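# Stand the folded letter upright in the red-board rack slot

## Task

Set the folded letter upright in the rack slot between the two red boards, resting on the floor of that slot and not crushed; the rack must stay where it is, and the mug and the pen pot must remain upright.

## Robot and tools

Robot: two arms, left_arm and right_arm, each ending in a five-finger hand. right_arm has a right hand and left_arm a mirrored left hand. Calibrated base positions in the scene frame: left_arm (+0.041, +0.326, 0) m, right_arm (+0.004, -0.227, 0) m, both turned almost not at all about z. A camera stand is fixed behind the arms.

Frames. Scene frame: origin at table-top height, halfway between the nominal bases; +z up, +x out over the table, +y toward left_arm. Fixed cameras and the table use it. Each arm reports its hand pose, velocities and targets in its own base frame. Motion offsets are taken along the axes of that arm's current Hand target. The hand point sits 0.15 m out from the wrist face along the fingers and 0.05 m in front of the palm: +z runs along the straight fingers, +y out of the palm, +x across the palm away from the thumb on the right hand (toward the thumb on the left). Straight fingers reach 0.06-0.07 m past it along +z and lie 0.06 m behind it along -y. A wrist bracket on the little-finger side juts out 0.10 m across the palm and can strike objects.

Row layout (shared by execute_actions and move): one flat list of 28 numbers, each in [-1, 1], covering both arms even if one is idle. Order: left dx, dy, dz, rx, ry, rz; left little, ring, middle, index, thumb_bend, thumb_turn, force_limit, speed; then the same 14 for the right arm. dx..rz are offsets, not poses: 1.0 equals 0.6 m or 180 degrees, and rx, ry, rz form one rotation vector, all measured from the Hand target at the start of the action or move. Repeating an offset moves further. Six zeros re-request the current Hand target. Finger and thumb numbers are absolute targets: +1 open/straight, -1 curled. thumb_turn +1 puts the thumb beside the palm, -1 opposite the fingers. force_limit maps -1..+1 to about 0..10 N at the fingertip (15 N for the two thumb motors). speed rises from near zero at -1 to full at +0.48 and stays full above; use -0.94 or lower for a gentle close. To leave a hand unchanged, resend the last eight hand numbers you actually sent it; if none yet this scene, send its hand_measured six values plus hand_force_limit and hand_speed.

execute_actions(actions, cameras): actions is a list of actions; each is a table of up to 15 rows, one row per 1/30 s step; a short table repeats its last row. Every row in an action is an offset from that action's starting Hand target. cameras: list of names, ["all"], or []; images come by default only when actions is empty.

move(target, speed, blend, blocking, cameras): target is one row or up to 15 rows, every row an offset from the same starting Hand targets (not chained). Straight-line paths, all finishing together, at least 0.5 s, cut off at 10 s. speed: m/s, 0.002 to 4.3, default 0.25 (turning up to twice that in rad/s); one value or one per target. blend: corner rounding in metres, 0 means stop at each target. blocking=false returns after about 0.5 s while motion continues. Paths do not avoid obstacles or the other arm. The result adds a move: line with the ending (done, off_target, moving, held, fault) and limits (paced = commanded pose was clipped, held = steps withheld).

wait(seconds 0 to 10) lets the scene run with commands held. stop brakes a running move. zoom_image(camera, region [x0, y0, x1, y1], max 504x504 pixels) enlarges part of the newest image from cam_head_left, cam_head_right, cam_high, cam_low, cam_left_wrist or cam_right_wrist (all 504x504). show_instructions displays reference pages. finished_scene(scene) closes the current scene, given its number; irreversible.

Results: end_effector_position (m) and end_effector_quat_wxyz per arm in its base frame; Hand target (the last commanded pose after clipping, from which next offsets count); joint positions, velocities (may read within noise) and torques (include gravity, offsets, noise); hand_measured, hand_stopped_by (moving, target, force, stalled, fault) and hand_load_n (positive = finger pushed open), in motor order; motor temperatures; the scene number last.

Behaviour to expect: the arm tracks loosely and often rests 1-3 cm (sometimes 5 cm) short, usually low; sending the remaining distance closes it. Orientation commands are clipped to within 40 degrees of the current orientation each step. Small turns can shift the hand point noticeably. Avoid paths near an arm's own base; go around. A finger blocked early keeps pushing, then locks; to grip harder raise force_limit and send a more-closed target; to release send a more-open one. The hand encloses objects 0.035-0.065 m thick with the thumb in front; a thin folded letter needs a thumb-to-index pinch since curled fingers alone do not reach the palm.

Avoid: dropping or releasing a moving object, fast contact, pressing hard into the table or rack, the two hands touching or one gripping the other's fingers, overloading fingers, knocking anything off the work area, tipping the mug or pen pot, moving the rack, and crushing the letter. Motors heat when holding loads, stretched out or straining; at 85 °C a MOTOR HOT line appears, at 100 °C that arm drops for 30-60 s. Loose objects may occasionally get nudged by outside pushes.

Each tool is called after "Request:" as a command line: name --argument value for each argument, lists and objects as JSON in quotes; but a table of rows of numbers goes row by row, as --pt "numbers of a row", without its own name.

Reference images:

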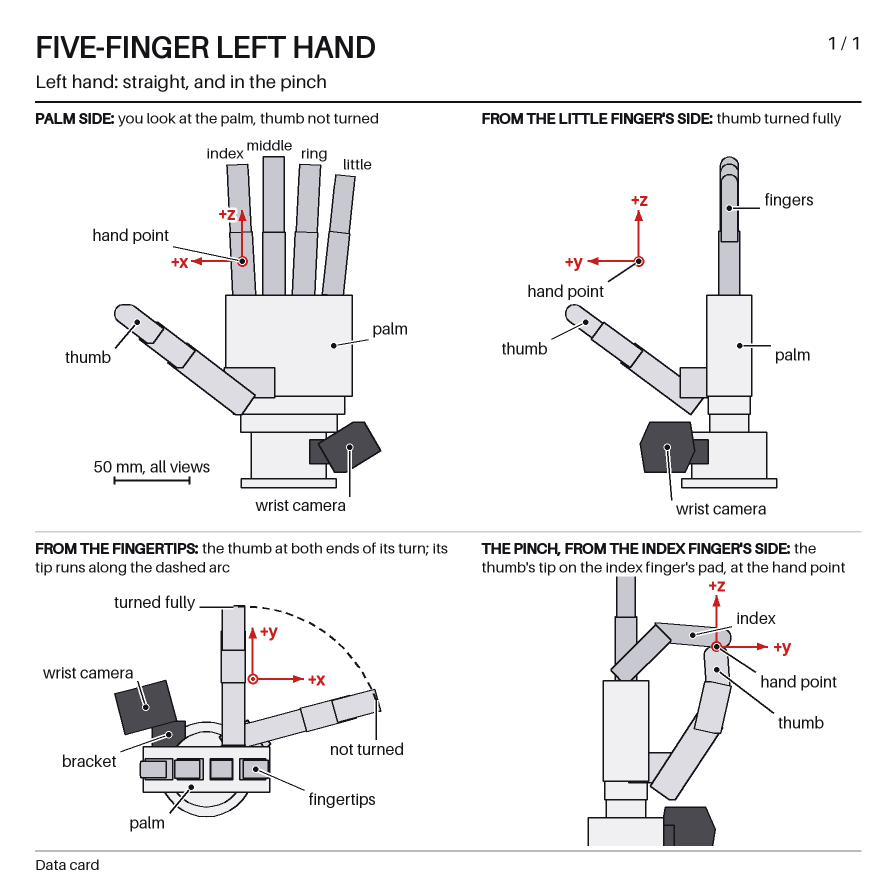

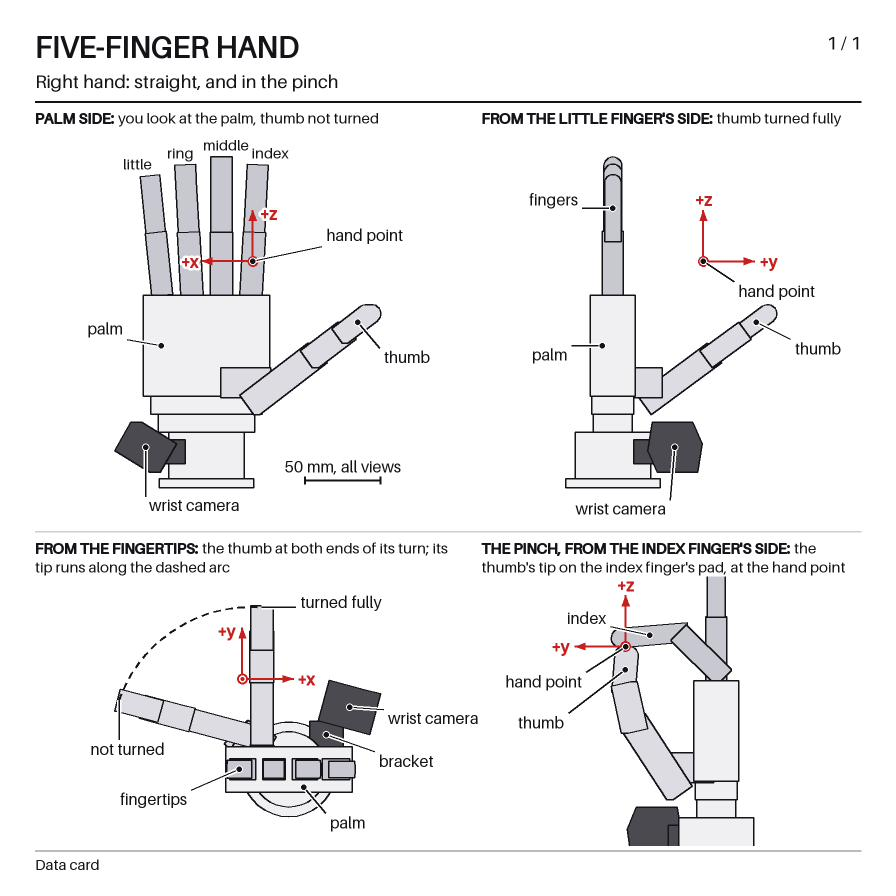

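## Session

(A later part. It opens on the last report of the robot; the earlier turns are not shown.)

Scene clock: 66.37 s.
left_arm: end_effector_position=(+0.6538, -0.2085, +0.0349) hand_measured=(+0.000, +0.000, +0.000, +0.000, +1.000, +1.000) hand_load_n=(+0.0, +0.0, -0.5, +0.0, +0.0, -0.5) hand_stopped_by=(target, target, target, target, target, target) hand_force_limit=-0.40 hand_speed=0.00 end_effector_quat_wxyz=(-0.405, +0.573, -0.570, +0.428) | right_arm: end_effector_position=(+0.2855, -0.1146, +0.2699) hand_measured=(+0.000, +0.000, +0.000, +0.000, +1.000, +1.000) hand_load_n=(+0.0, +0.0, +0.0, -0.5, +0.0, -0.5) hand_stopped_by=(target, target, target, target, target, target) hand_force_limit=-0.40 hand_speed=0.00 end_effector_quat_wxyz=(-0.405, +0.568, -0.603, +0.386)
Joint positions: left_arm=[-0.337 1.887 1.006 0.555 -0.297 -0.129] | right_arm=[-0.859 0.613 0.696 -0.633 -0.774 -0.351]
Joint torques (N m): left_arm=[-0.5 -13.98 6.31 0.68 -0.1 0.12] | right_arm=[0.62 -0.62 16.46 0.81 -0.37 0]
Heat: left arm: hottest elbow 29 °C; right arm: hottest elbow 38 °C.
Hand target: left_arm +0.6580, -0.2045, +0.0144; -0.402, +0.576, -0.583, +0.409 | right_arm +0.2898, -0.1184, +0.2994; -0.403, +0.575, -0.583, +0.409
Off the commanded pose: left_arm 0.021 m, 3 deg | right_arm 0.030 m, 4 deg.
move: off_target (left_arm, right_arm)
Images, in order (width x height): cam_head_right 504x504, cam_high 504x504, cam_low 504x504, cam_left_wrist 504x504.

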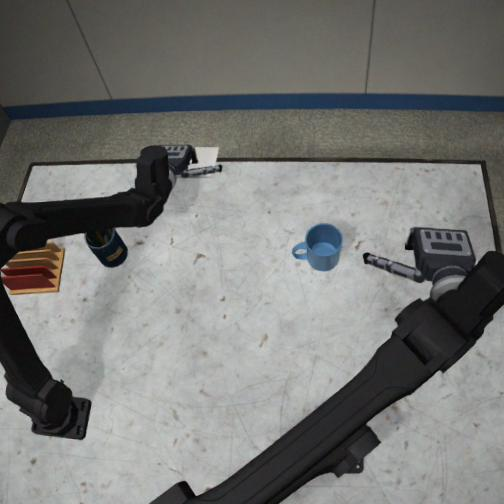

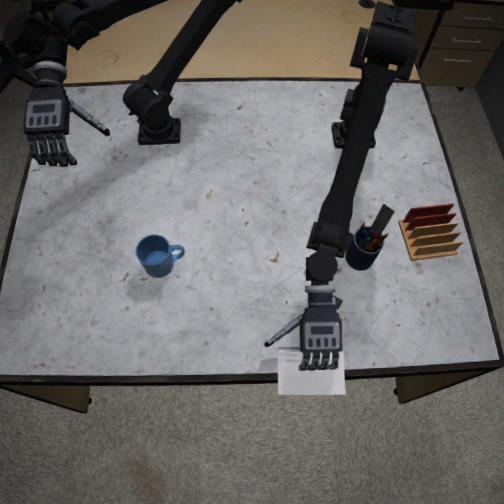

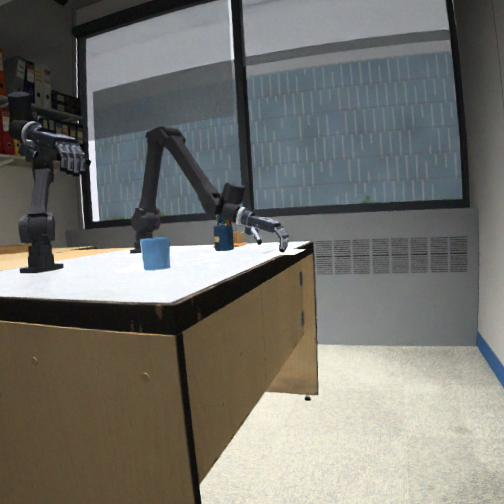

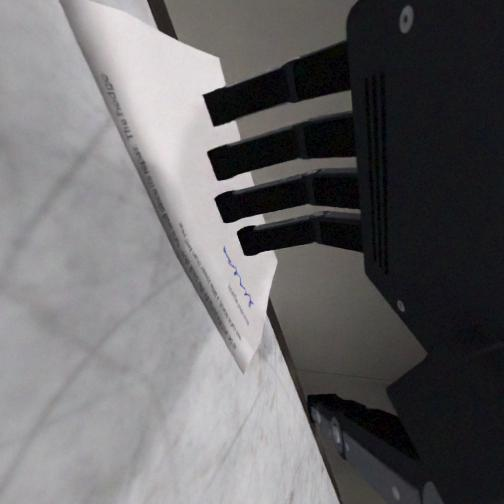

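Request:
move --pt "0 -0.1566 -0.057 0 0 0 0 0 0 0 1 1 -0.4 0 0 0 0 0 0 0 0 0 0 0 1 1 -0.4 0" --pt "-0.0063 -0.2144 0.0258 -0.2778 0 0 0.5 0.5 0.5 0.5 0.05 -1 -0.3 0 0 0 0 0 0 0 0 0 0 0 1 1 -0.4 0" --speed '[0.12, 0.15]' --cameras '["cam_high","cam_low","cam_left_wrist","cam_head_right"]'

Request:
zoom_image --camera "cam_high" --region '[260, 310, 360, 410]'

Request:
zoom_image --camera "cam_head_right" --region '[130, 120, 240, 230]'

Request:
zoom_image --camera "cam_low" --region '[225, 175, 325, 275]'

Scene clock: 73.40 s.
left_arm: end_effector_position=(+0.7017, -0.2009, +0.1080) hand_measured=(+0.500, +0.500, +0.500, +0.500, +0.050, -1.000) hand_load_n=(+0.0, +0.0, +0.0, +0.0, +0.0, +0.0) hand_stopped_by=(target, target, target, target, target, target) hand_force_limit=-0.30 hand_speed=0.00 end_effector_quat_wxyz=(-0.110, +0.690, -0.708, +0.104) | right_arm: end_effector_position=(+0.2855, -0.1146, +0.2699) hand_measured=(+0.000, +0.000, +0.000, +0.000, +1.000, +1.000) hand_load_n=(+0.0, +0.0, +0.0, +0.0, +0.0, +0.0) hand_stopped_by=(target, target, target, target, target, target) hand_force_limit=-0.40 hand_speed=0.00 end_effector_quat_wxyz=(-0.405, +0.568, -0.603, +0.386)
Joint positions: left_arm=[-0.241 2.277 2.299 -1.298 -0.076 -0.203] | right_arm=[-0.859 0.613 0.696 -0.633 -0.774 -0.351]
Joint torques (N m): left_arm=[-0.56 -25.11 10.55 0.35 -0.03 -0.05] | right_arm=[0.5 -0.62 16.47 0.84 -0.36 -0.02]
Motor temperatures (°C): left_arm=[26 26 30 23 26 24] | right_arm=[24 25 40 25 24 26]
Heat: left arm: hottest elbow 30 °C; right arm: hottest elbow 40 °C.
Hand target: left_arm +0.7168, -0.2011, +0.1301; -0.121, +0.692, -0.701, +0.124 | right_arm +0.2898, -0.1184, +0.2994; -0.403, +0.575, -0.583, +0.409
Off the commanded pose: left_arm 0.027 m, 3 deg | right_arm 0.030 m, 4 deg.
move: off_target (left_arm, right_arm); target 2's new numbers were sent with left_arm's hand 0.026 m and 3 deg from that target
Images, in order (width x height): cam_head_right 504x504, cam_high 504x504, cam_low 504x504, cam_left_wrist 504x504.

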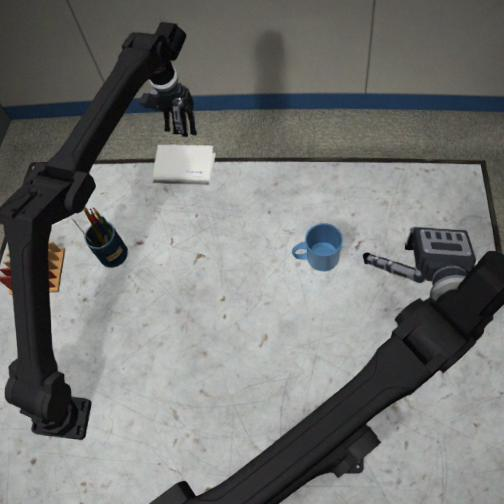

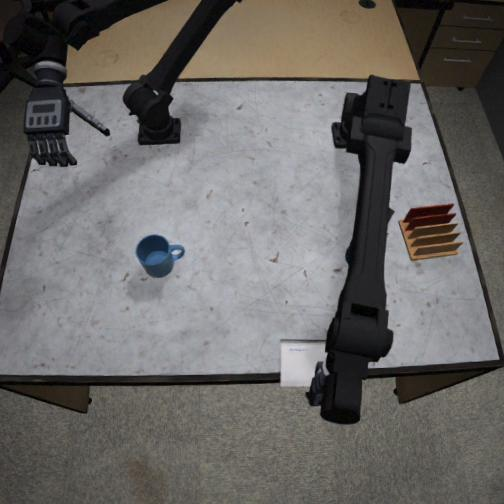

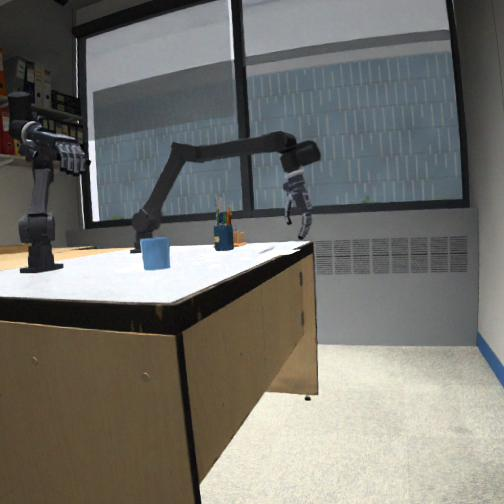

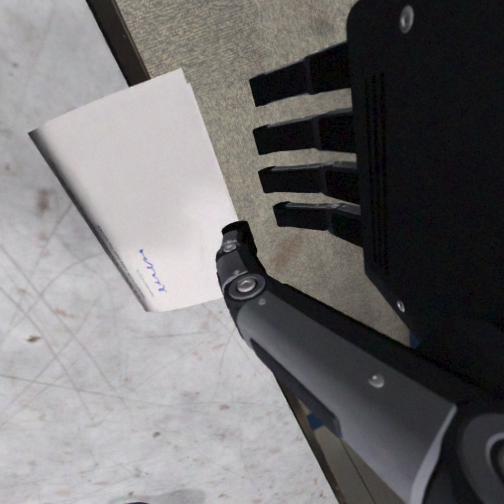

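Scaled by 5.040 from the camera's 504x504 image, which has a finer 720x720 frame.

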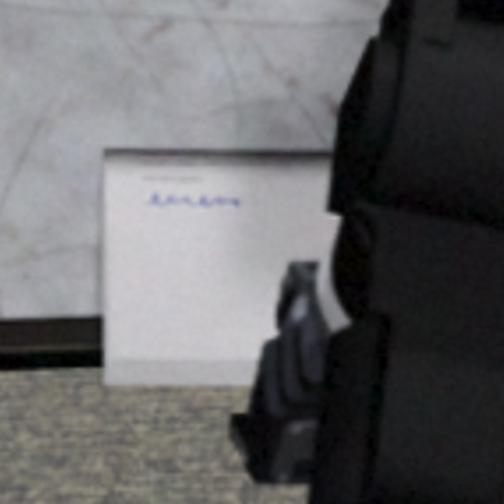

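Scaled by 4.582 from the camera's 504x504 image, which has a finer 720x720 frame.

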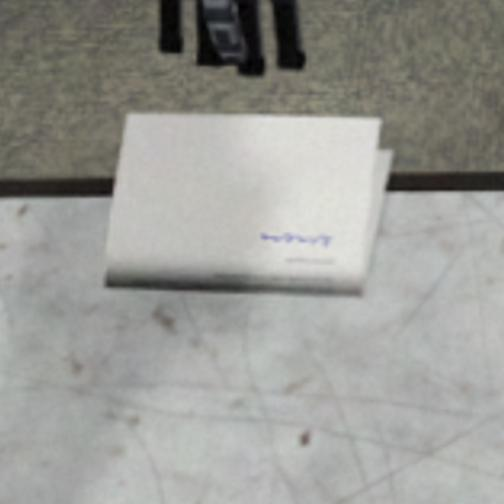

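Scaled by 5.040 from the camera's 504x504 image, which has a finer 720x720 frame.

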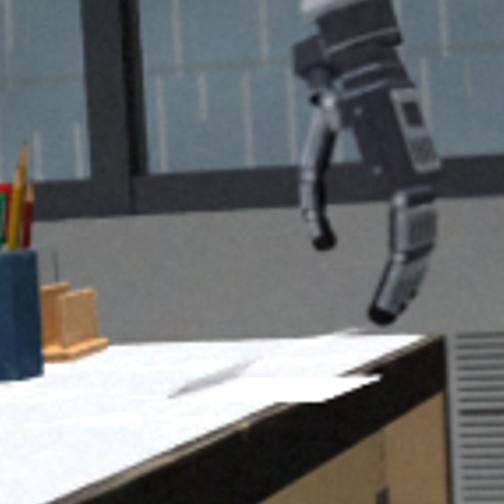

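Request:
move --target '[0.0007,0.0553,0.1519,0,0,0,0.5,0.5,0.5,0.5,0.05,-1,-0.3,0,0,0,0,0,0,0,0,0,0,0,1,1,-0.4,0]' --speed 0.12 --cameras '["cam_high","cam_low","cam_head_right","cam_left_wrist"]'

Scene clock: 75.67 s.
left_arm: end_effector_position=(+0.7135, -0.2039, +0.0333) hand_measured=(+0.500, +0.500, +0.500, +0.500, +0.050, -1.000) hand_load_n=(+0.0, +0.0, +0.0, +0.0, +0.0, +0.0) hand_stopped_by=(target, target, target, target, target, target) hand_force_limit=-0.30 hand_speed=0.00 end_effector_quat_wxyz=(-0.120, +0.688, -0.706, +0.119) | right_arm: end_effector_position=(+0.2855, -0.1146, +0.2699) hand_measured=(+0.000, +0.000, +0.000, +0.000, +1.000, +1.000) hand_load_n=(+0.0, +0.0, +0.0, +0.0, +0.0, +0.0) hand_stopped_by=(target, target, target, target, target, target) hand_force_limit=-0.40 hand_speed=0.00 end_effector_quat_wxyz=(-0.405, +0.568, -0.603, +0.386)
Joint positions: left_arm=[-0.241 2.305 2.149 -1.083 -0.076 -0.203] | right_arm=[-0.859 0.613 0.696 -0.633 -0.774 -0.351]
Joint torques (N m): left_arm=[-0.44 -26.34 6.12 1.21 -0.04 -0.08] | right_arm=[0.62 -0.5 16.49 0.81 -0.37 -0.01]
Heat: left arm: hottest elbow 30 °C; right arm: hottest elbow 40 °C.
Hand target: left_arm +0.7166, -0.2018, +0.0329; -0.121, +0.692, -0.701, +0.124 | right_arm +0.2898, -0.1184, +0.2994; -0.403, +0.575, -0.583, +0.409
Off the commanded pose: left_arm 0.004 m, 1 deg | right_arm 0.030 m, 4 deg.
move: off_target (right_arm)
Images, in order (width x height): cam_head_right 504x504, cam_high 504x504, cam_low 504x504, cam_left_wrist 504x504.

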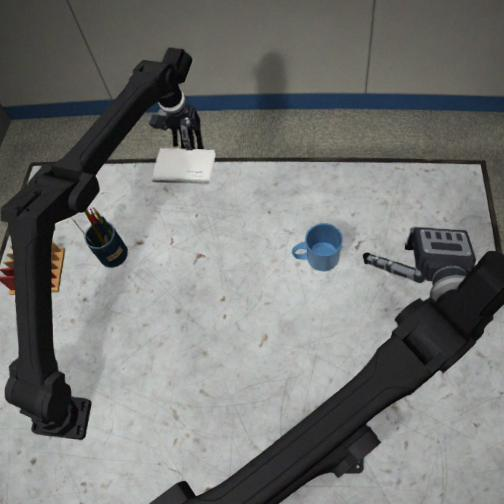

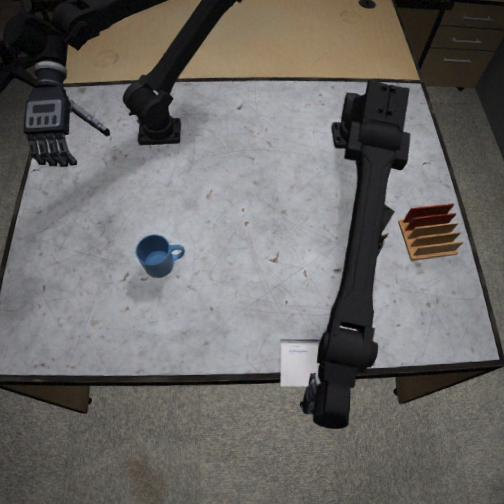

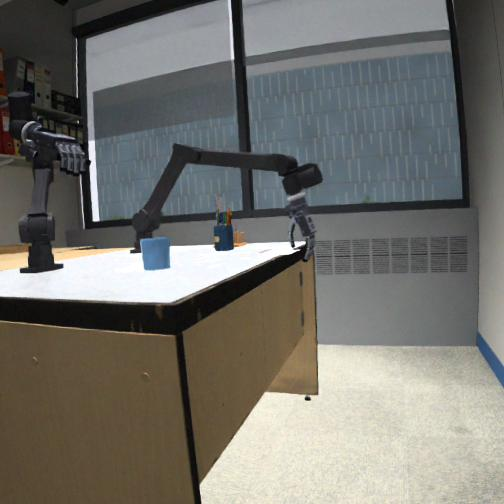

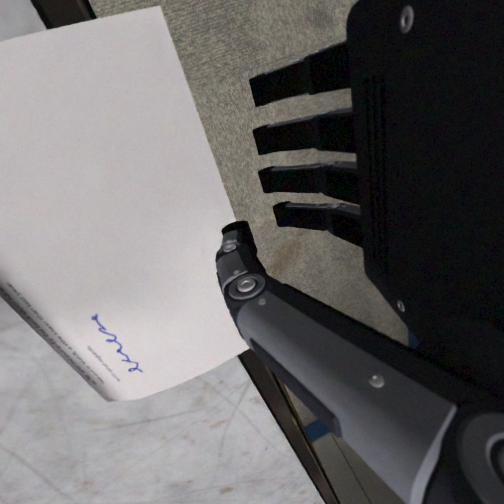

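Request:
zoom_image --camera "cam_low" --region '[225, 175, 325, 275]'

Request:
zoom_image --camera "cam_head_right" --region '[130, 100, 240, 210]'

Request:
zoom_image --camera "cam_high" --region '[260, 320, 360, 420]'

Scaled by 5.040 from the camera's 504x504 image, which has a finer 720x720 frame.

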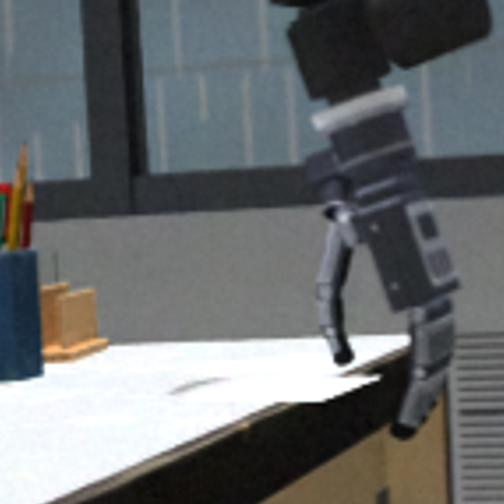

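Scaled by 4.582 from the camera's 504x504 image, which has a finer 720x720 frame.

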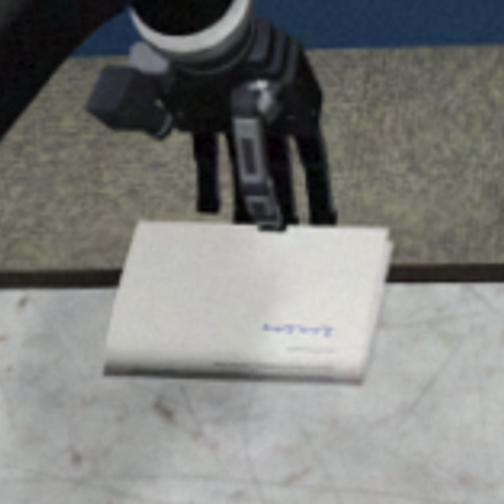

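Scaled by 5.040 from the camera's 504x504 image, which has a finer 720x720 frame.

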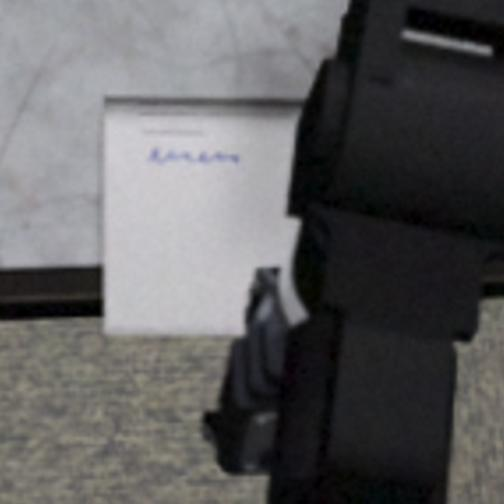

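Request:
move --target '[0,0.0083,0.0227,0,0,0,0.5,0.5,0.5,0.5,0.05,-1,-0.3,0,0,0,0,0,0,0,0,0,0,0,1,1,-0.4,0]' --speed 0.08 --cameras '["cam_high","cam_low","cam_head_right","cam_left_wrist"]'

Request:
zoom_image --camera "cam_low" --region '[225, 175, 325, 275]'

Request:
zoom_image --camera "cam_head_right" --region '[130, 100, 240, 210]'

Request:
zoom_image --camera "cam_high" --region '[260, 320, 360, 420]'

Scene clock: 76.93 s.
left_arm: end_effector_position=(+0.7150, -0.2042, +0.0254) hand_measured=(+0.500, +0.500, +0.500, +0.500, +0.050, -1.000) hand_load_n=(+0.0, +0.0, +0.0, +0.0, +0.0, +0.0) hand_stopped_by=(target, target, target, target, target, target) hand_force_limit=-0.30 hand_speed=0.00 end_effector_quat_wxyz=(-0.122, +0.688, -0.705, +0.124) | right_arm: end_effector_position=(+0.2855, -0.1146, +0.2699) hand_measured=(+0.000, +0.000, +0.000, +0.000, +1.000, +1.000) hand_load_n=(+0.0, +0.0, +0.0, +0.0, +0.0, +0.0) hand_stopped_by=(target, target, target, target, target, target) hand_force_limit=-0.40 hand_speed=0.00 end_effector_quat_wxyz=(-0.405, +0.568, -0.603, +0.386)
Joint positions: left_arm=[-0.241 2.306 2.128 -1.052 -0.076 -0.203] | right_arm=[-0.859 0.613 0.696 -0.633 -0.774 -0.351]
Joint torques (N m): left_arm=[-0.44 -24.7 5.89 1.02 -0.04 -0.07] | right_arm=[0.56 -0.62 16.49 0.83 -0.37 -0.01]
Heat: left arm: hottest elbow 30 °C; right arm: hottest elbow 40 °C.
Hand target: left_arm +0.7166, -0.2018, +0.0184; -0.121, +0.692, -0.701, +0.124 | right_arm +0.2898, -0.1184, +0.2994; -0.403, +0.575, -0.583, +0.409
Off the commanded pose: left_arm 0.008 m, 1 deg | right_arm 0.030 m, 4 deg.
move: off_target (right_arm)
Images, in order (width x height): cam_head_right 504x504, cam_high 504x504, cam_low 504x504, cam_left_wrist 504x504.

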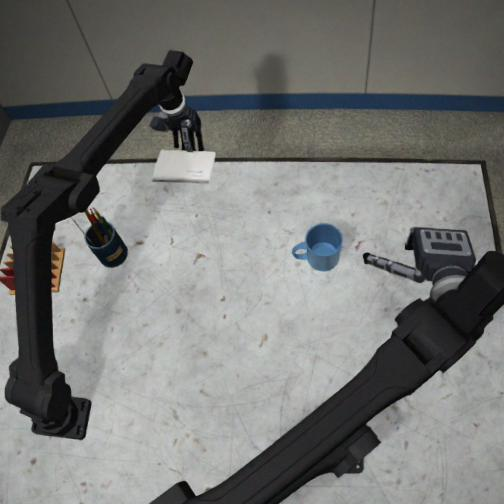

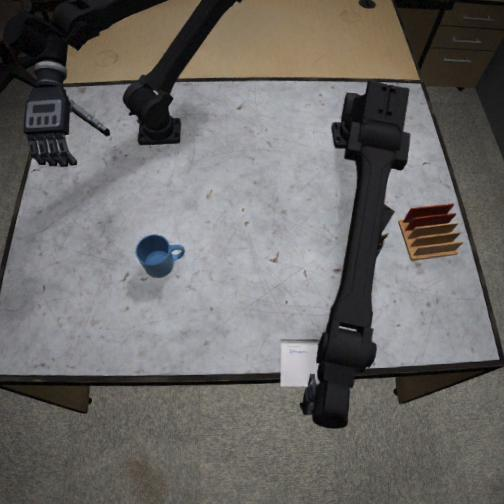

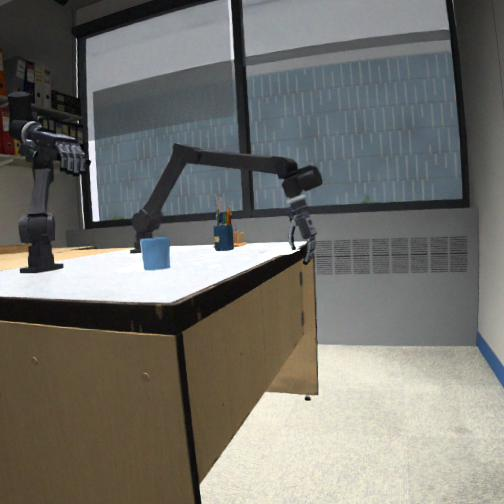

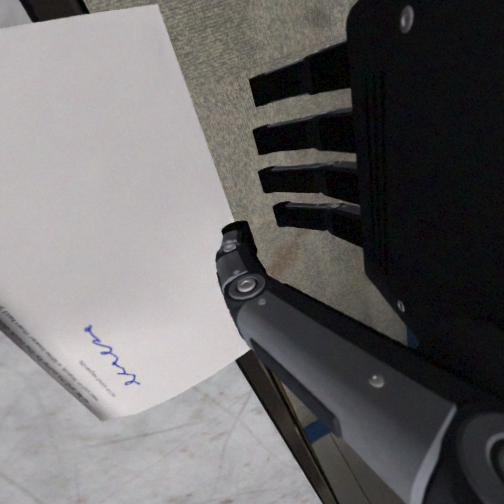

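Scaled by 5.040 from the camera's 504x504 image, which has a finer 720x720 frame.

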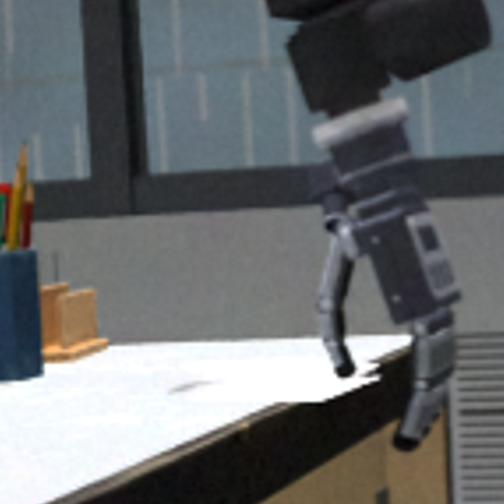

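Scaled by 4.582 from the camera's 504x504 image, which has a finer 720x720 frame.

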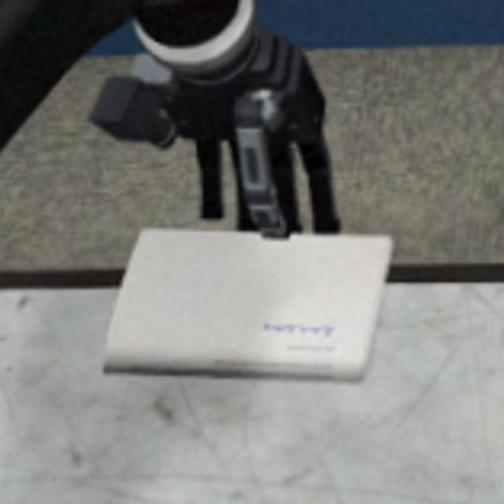

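Scaled by 5.040 from the camera's 504x504 image, which has a finer 720x720 frame.

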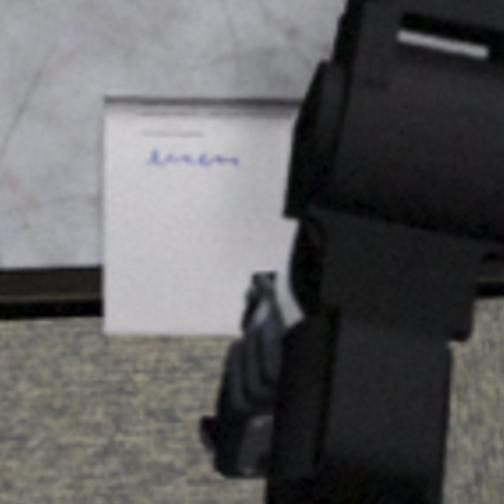

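Request:
move --target '[0,0.0034,0.0094,0,0,0,0.5,0.5,0.5,0.5,0.05,-1,-0.3,0,0,0,0,0,0,0,0,0,0,0,1,1,-0.4,0]' --speed 0.08 --cameras '["cam_high","cam_low","cam_head_right","cam_left_wrist"]'

Request:
zoom_image --camera "cam_low" --region '[255, 215, 325, 285]'

Request:
zoom_image --camera "cam_head_right" --region '[130, 100, 240, 210]'

Scene clock: 77.83 s.
left_arm: end_effector_position=(+0.7151, -0.2042, +0.0194) hand_measured=(+0.500, +0.500, +0.500, +0.500, +0.050, -1.000) hand_load_n=(+0.0, +0.0, +0.0, +0.0, +0.0, +0.0) hand_stopped_by=(target, target, target, target, target, target) hand_force_limit=-0.30 hand_speed=0.00 end_effector_quat_wxyz=(-0.122, +0.688, -0.705, +0.124) | right_arm: end_effector_position=(+0.2855, -0.1146, +0.2699) hand_measured=(+0.000, +0.000, +0.000, +0.000, +1.000, +1.000) hand_load_n=(+0.0, +0.0, +0.0, -0.5, +0.0, -0.5) hand_stopped_by=(target, target, target, target, target, target) hand_force_limit=-0.40 hand_speed=0.00 end_effector_quat_wxyz=(-0.405, +0.568, -0.603, +0.386)
Joint positions: left_arm=[-0.241 2.31 2.12 -1.039 -0.076 -0.203] | right_arm=[-0.859 0.613 0.696 -0.633 -0.774 -0.351]
Joint torques (N m): left_arm=[-0.62 -24.76 6.01 1.35 -0.03 -0.09] | right_arm=[0.62 -0.62 16.47 0.8 -0.37 -0.01]
Heat: left arm: hottest elbow 30 °C; right arm: hottest elbow 40 °C.
Hand target: left_arm +0.7167, -0.2018, +0.0126; -0.121, +0.692, -0.701, +0.124 | right_arm +0.2898, -0.1184, +0.2994; -0.403, +0.575, -0.583, +0.409
Off the commanded pose: left_arm 0.008 m, 1 deg | right_arm 0.030 m, 4 deg.
move: off_target (right_arm)
Images, in order (width x height): cam_head_right 504x504, cam_high 504x504, cam_low 504x504, cam_left_wrist 504x504.

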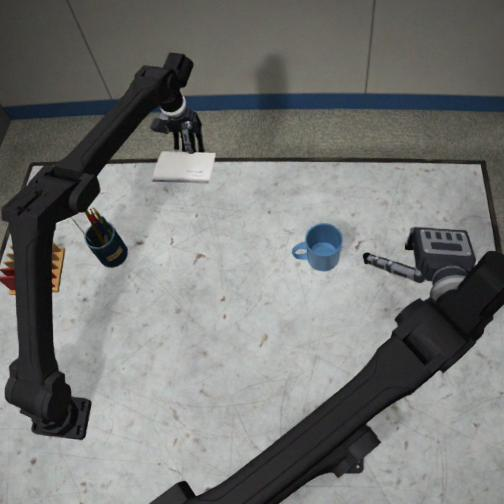

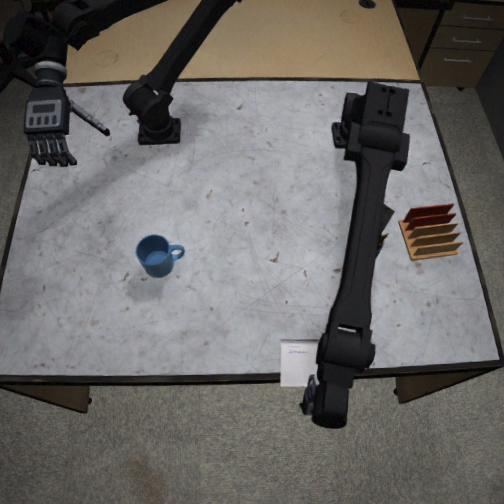

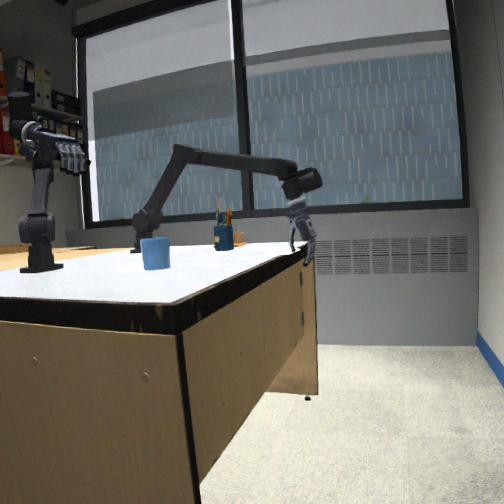

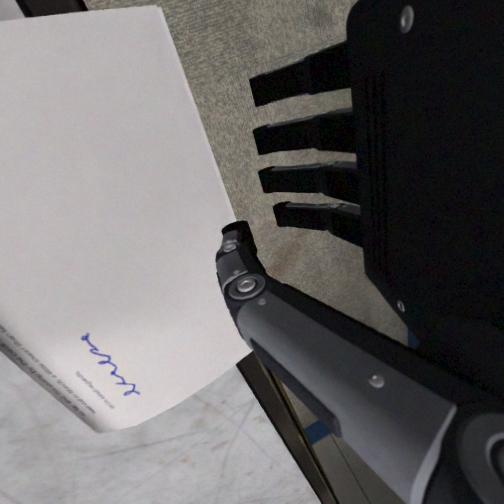

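Scaled by 7.200 from the camera's 504x504 image, which has a finer 720x720 frame.

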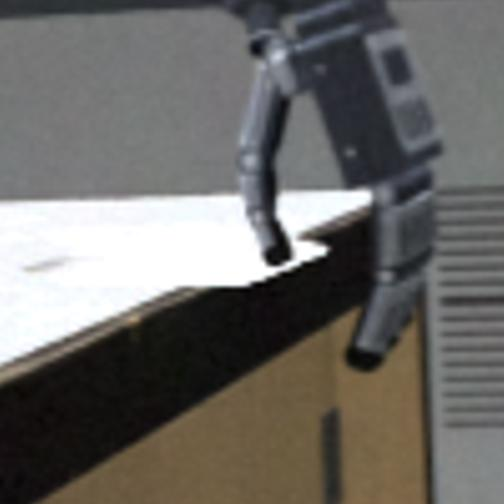

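Scaled by 4.582 from the camera's 504x504 image, which has a finer 720x720 frame.

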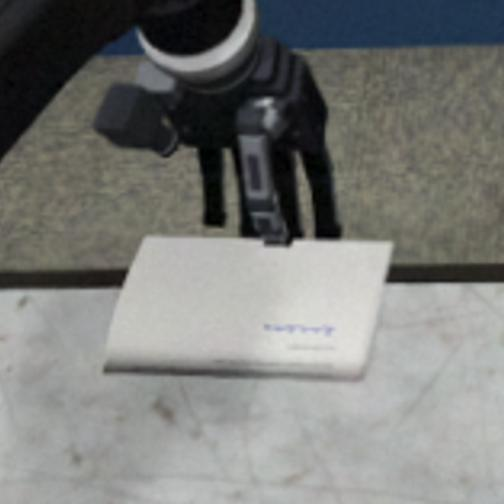

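Request:
move --target '[0,0,0,0,0,0,0.2,0.2,0,0,0.05,-1,-0.3,-0.5,0,0,0,0,0,0,0,0,0,0,1,1,-0.4,0]' --speed 0.08 --cameras '["cam_left_wrist"]'

Request:
move --target '[0,0,0,0,0,0,0.2,0.2,-0.5,-0.5,0.05,-1,-0.3,-0.8,0,0,0,0,0,0,0,0,0,0,1,1,-0.4,0]' --speed 0.08 --cameras '["cam_high","cam_low","cam_head_right","cam_left_wrist"]'

Request:
zoom_image --camera "cam_low" --region '[255, 215, 325, 285]'

Request:
zoom_image --camera "cam_head_right" --region '[130, 100, 240, 210]'

Scene clock: 78.73 s.
left_arm: end_effector_position=(+0.7152, -0.2043, +0.0194) hand_measured=(+0.200, +0.200, +0.000, +0.000, +0.050, -1.000) hand_load_n=(+0.0, +0.0, +0.0, +0.0, +0.0, +0.0) hand_stopped_by=(target, target, target, target, target, target) hand_force_limit=-0.30 hand_speed=-0.50 end_effector_quat_wxyz=(-0.122, +0.688, -0.705, +0.124) | right_arm: end_effector_position=(+0.2855, -0.1146, +0.2699) hand_measured=(+0.000, +0.000, +0.000, +0.000, +1.000, +1.000) hand_load_n=(+0.0, +0.0, +0.0, +0.0, +0.0, +0.0) hand_stopped_by=(target, target, target, target, target, target) hand_force_limit=-0.40 hand_speed=0.00 end_effector_quat_wxyz=(-0.405, +0.568, -0.603, +0.386)
Joint positions: left_arm=[-0.241 2.31 2.12 -1.039 -0.076 -0.203] | right_arm=[-0.859 0.613 0.696 -0.633 -0.774 -0.351]
Joint torques (N m): left_arm=[-0.67 -24.7 5.86 1.18 -0.03 -0.08] | right_arm=[0.62 -0.56 16.46 0.83 -0.38 -0.01]
Heat: left arm: hottest elbow 30 °C; right arm: hottest elbow 41 °C.
Hand target: left_arm +0.7167, -0.2018, +0.0126; -0.121, +0.692, -0.701, +0.124 | right_arm +0.2898, -0.1184, +0.2994; -0.403, +0.575, -0.583, +0.409
Off the commanded pose: left_arm 0.007 m, 1 deg | right_arm 0.030 m, 4 deg.
move: off_target (right_arm)
Images, in order (width x height): cam_left_wrist 504x504.

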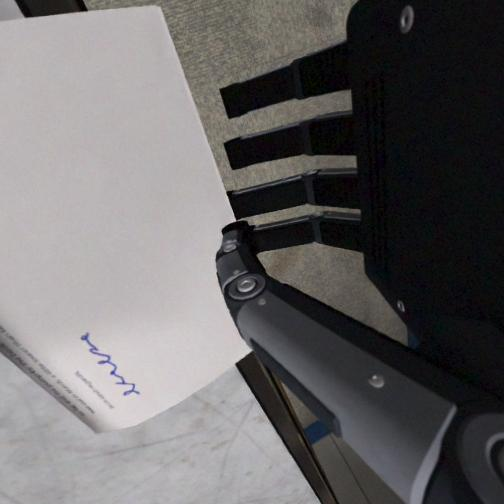

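Scene clock: 79.43 s.
left_arm: end_effector_position=(+0.7152, -0.2043, +0.0194) hand_measured=(+0.200, +0.200, -0.236, -0.238, +0.050, -1.000) hand_load_n=(+0.0, +0.0, +10.5, +7.5, +2.0, -0.5) hand_stopped_by=(target, target, force, force, target, target) hand_force_limit=-0.30 hand_speed=-0.80 end_effector_quat_wxyz=(-0.122, +0.688, -0.705, +0.124) | right_arm: end_effector_position=(+0.2855, -0.1146, +0.2699) hand_measured=(+0.000, +0.000, +0.000, +0.000, +1.000, +1.000) hand_load_n=(+0.0, +0.0, +0.0, +0.0, +0.0, +0.0) hand_stopped_by=(target, target, target, target, target, target) hand_force_limit=-0.40 hand_speed=0.00 end_effector_quat_wxyz=(-0.405, +0.568, -0.603, +0.386)
Joint positions: left_arm=[-0.241 2.31 2.12 -1.039 -0.076 -0.203] | right_arm=[-0.859 0.613 0.696 -0.633 -0.774 -0.351]
Joint torques (N m): left_arm=[-0.5 -23.59 5.9 1.07 -0.04 -0.08] | right_arm=[0.56 -0.62 16.47 0.84 -0.37 -0.01]
Heat: left arm: hottest elbow 30 °C; right arm: hottest elbow 41 °C.
Hand target: left_arm +0.7167, -0.2018, +0.0126; -0.121, +0.692, -0.701, +0.124 | right_arm +0.2898, -0.1184, +0.2994; -0.403, +0.575, -0.583, +0.409
Off the commanded pose: left_arm 0.007 m, 1 deg | right_arm 0.030 m, 4 deg.
move: off_target (right_arm)
Images, in order (width x height): cam_head_right 504x504, cam_high 504x504, cam_low 504x504, cam_left_wrist 504x504.

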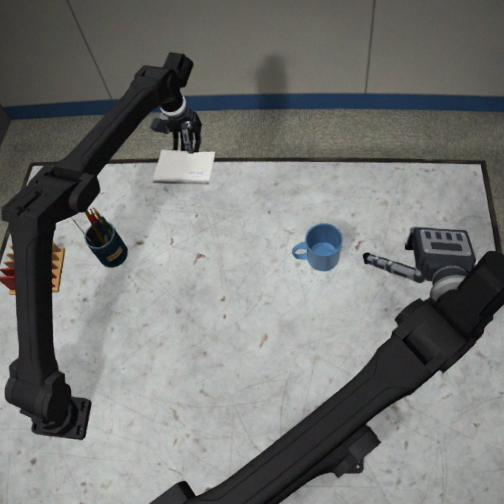

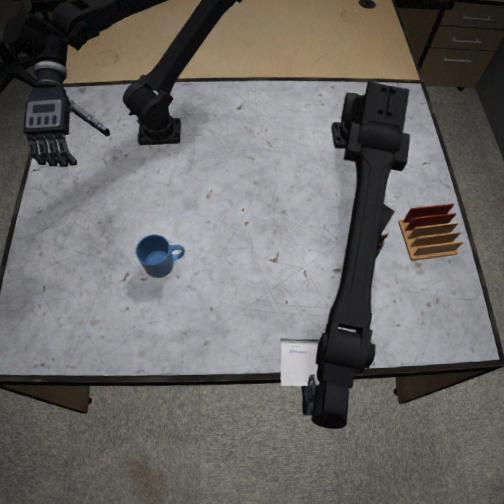

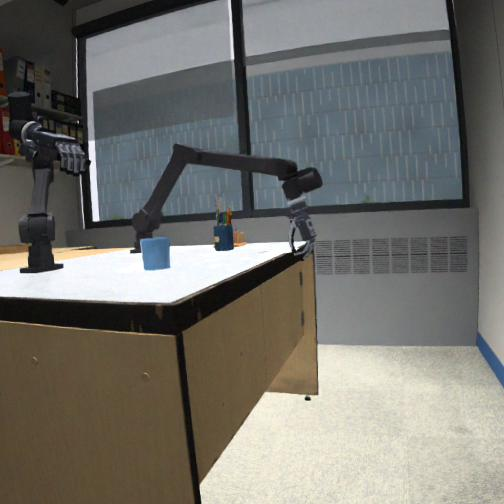

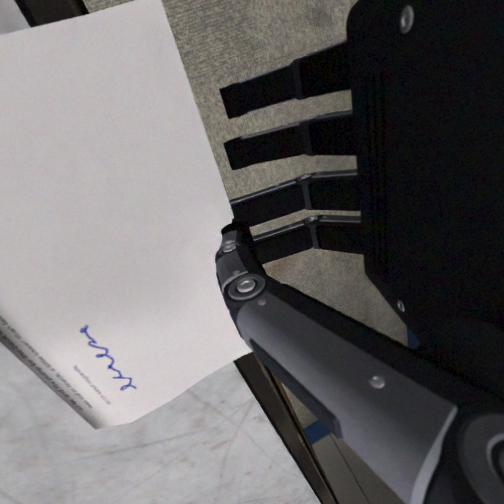

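Scaled by 7.200 from the camera's 504x504 image, which has a finer 720x720 frame.

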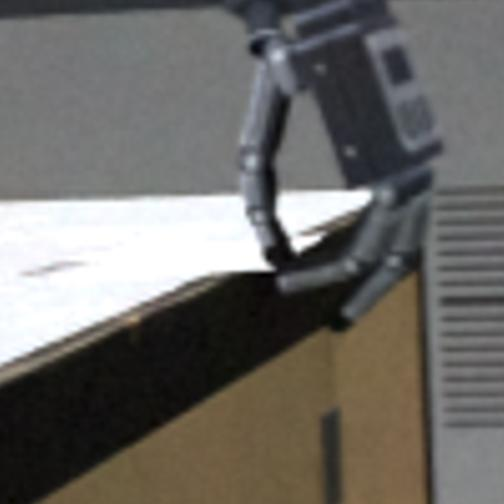

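Scaled by 4.582 from the camera's 504x504 image, which has a finer 720x720 frame.

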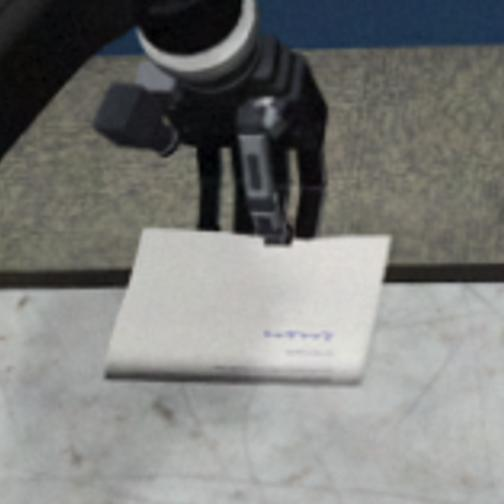

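Request:
move --pt "0 -0.0895 -0.2459 0 0 0 0.2 0.2 -0.5 -0.5 0.05 -1 -0.3 -0.8 0 0 0 0 0 0 0 0 0 0 1 1 -0.4 0" --pt "0.0027 0.0076 -0.5479 0.3333 0 0 0.2 0.2 -0.5 -0.5 0.05 -1 -0.3 -0.8 0 0 0 0 0 0 0 0 0 0 1 1 -0.4 0" --pt "0.0006 0.0801 -0.5921 0.4222 0 0 0.2 0.2 -0.5 -0.5 0.05 -1 -0.3 -0.8 0 0 0 0 0 0 0 0 0 0 1 1 -0.4 0" --speed '[0.15,0.25,0.25]' --blend '[0.04,0.04,0]' --cameras '["cam_high","cam_low","cam_head_right","cam_left_wrist"]'

Request:
zoom_image --camera "cam_low" --region '[190, 155, 330, 295]'

Scene clock: 84.30 s.
left_arm: end_effector_position=(+0.5532, -0.1986, +0.3213) hand_measured=(+0.200, +0.200, -0.236, -0.238, +0.050, -1.000) hand_load_n=(+0.0, +0.0, +10.0, +6.5, +2.5, -0.5) hand_stopped_by=(target, target, force, force, target, target) hand_force_limit=-0.30 hand_speed=-0.80 end_effector_quat_wxyz=(+0.516, -0.476, +0.483, -0.523) | right_arm: end_effector_position=(+0.2855, -0.1146, +0.2699) hand_measured=(+0.000, +0.000, +0.000, +0.000, +1.000, +1.000) hand_load_n=(+0.5, +0.0, +0.0, +0.0, +0.0, -0.5) hand_stopped_by=(target, target, target, target, target, target) hand_force_limit=-0.40 hand_speed=0.00 end_effector_quat_wxyz=(-0.405, +0.568, -0.603, +0.386)
Joint positions: left_arm=[-0.434 1.251 0.842 0.496 -0.419 0.037] | right_arm=[-0.859 0.613 0.696 -0.633 -0.774 -0.351]
Joint torques (N m): left_arm=[-1.38 -10.52 6.32 2.44 -0.15 0.05] | right_arm=[0.56 -0.62 16.46 0.79 -0.37 -0.01]
Heat: left arm: hottest elbow 30 °C; right arm: hottest elbow 41 °C.
Hand target: left_arm +0.5501, -0.1992, +0.3299; +0.521, -0.471, +0.476, -0.530 | right_arm +0.2898, -0.1184, +0.2994; -0.403, +0.575, -0.583, +0.409
Off the commanded pose: left_arm 0.009 m, 1 deg | right_arm 0.030 m, 4 deg.
move: off_target (right_arm)
Images, in order (width x height): cam_head_right 504x504, cam_high 504x504, cam_low 504x504, cam_left_wrist 504x504.

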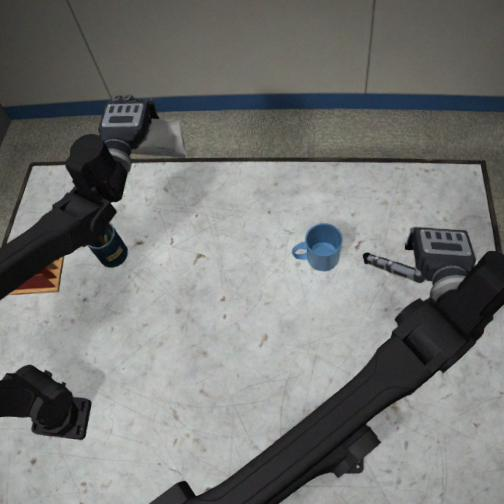

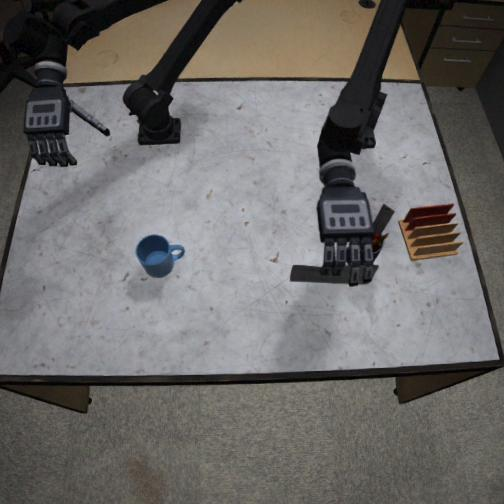

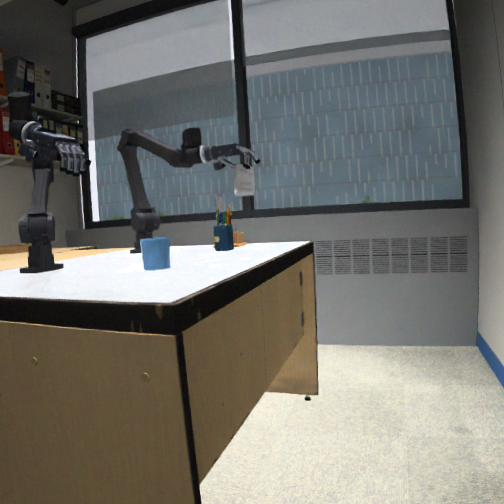

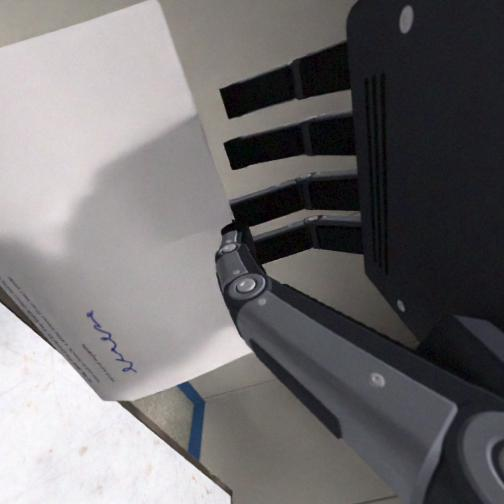

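Scaled by 3.600 from the camera's 504x504 image, which has a finer 720x720 frame.

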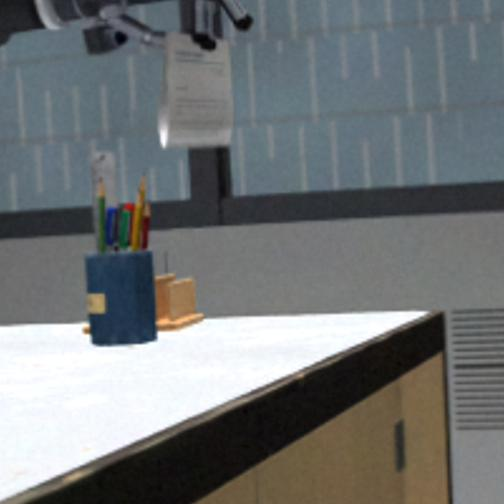

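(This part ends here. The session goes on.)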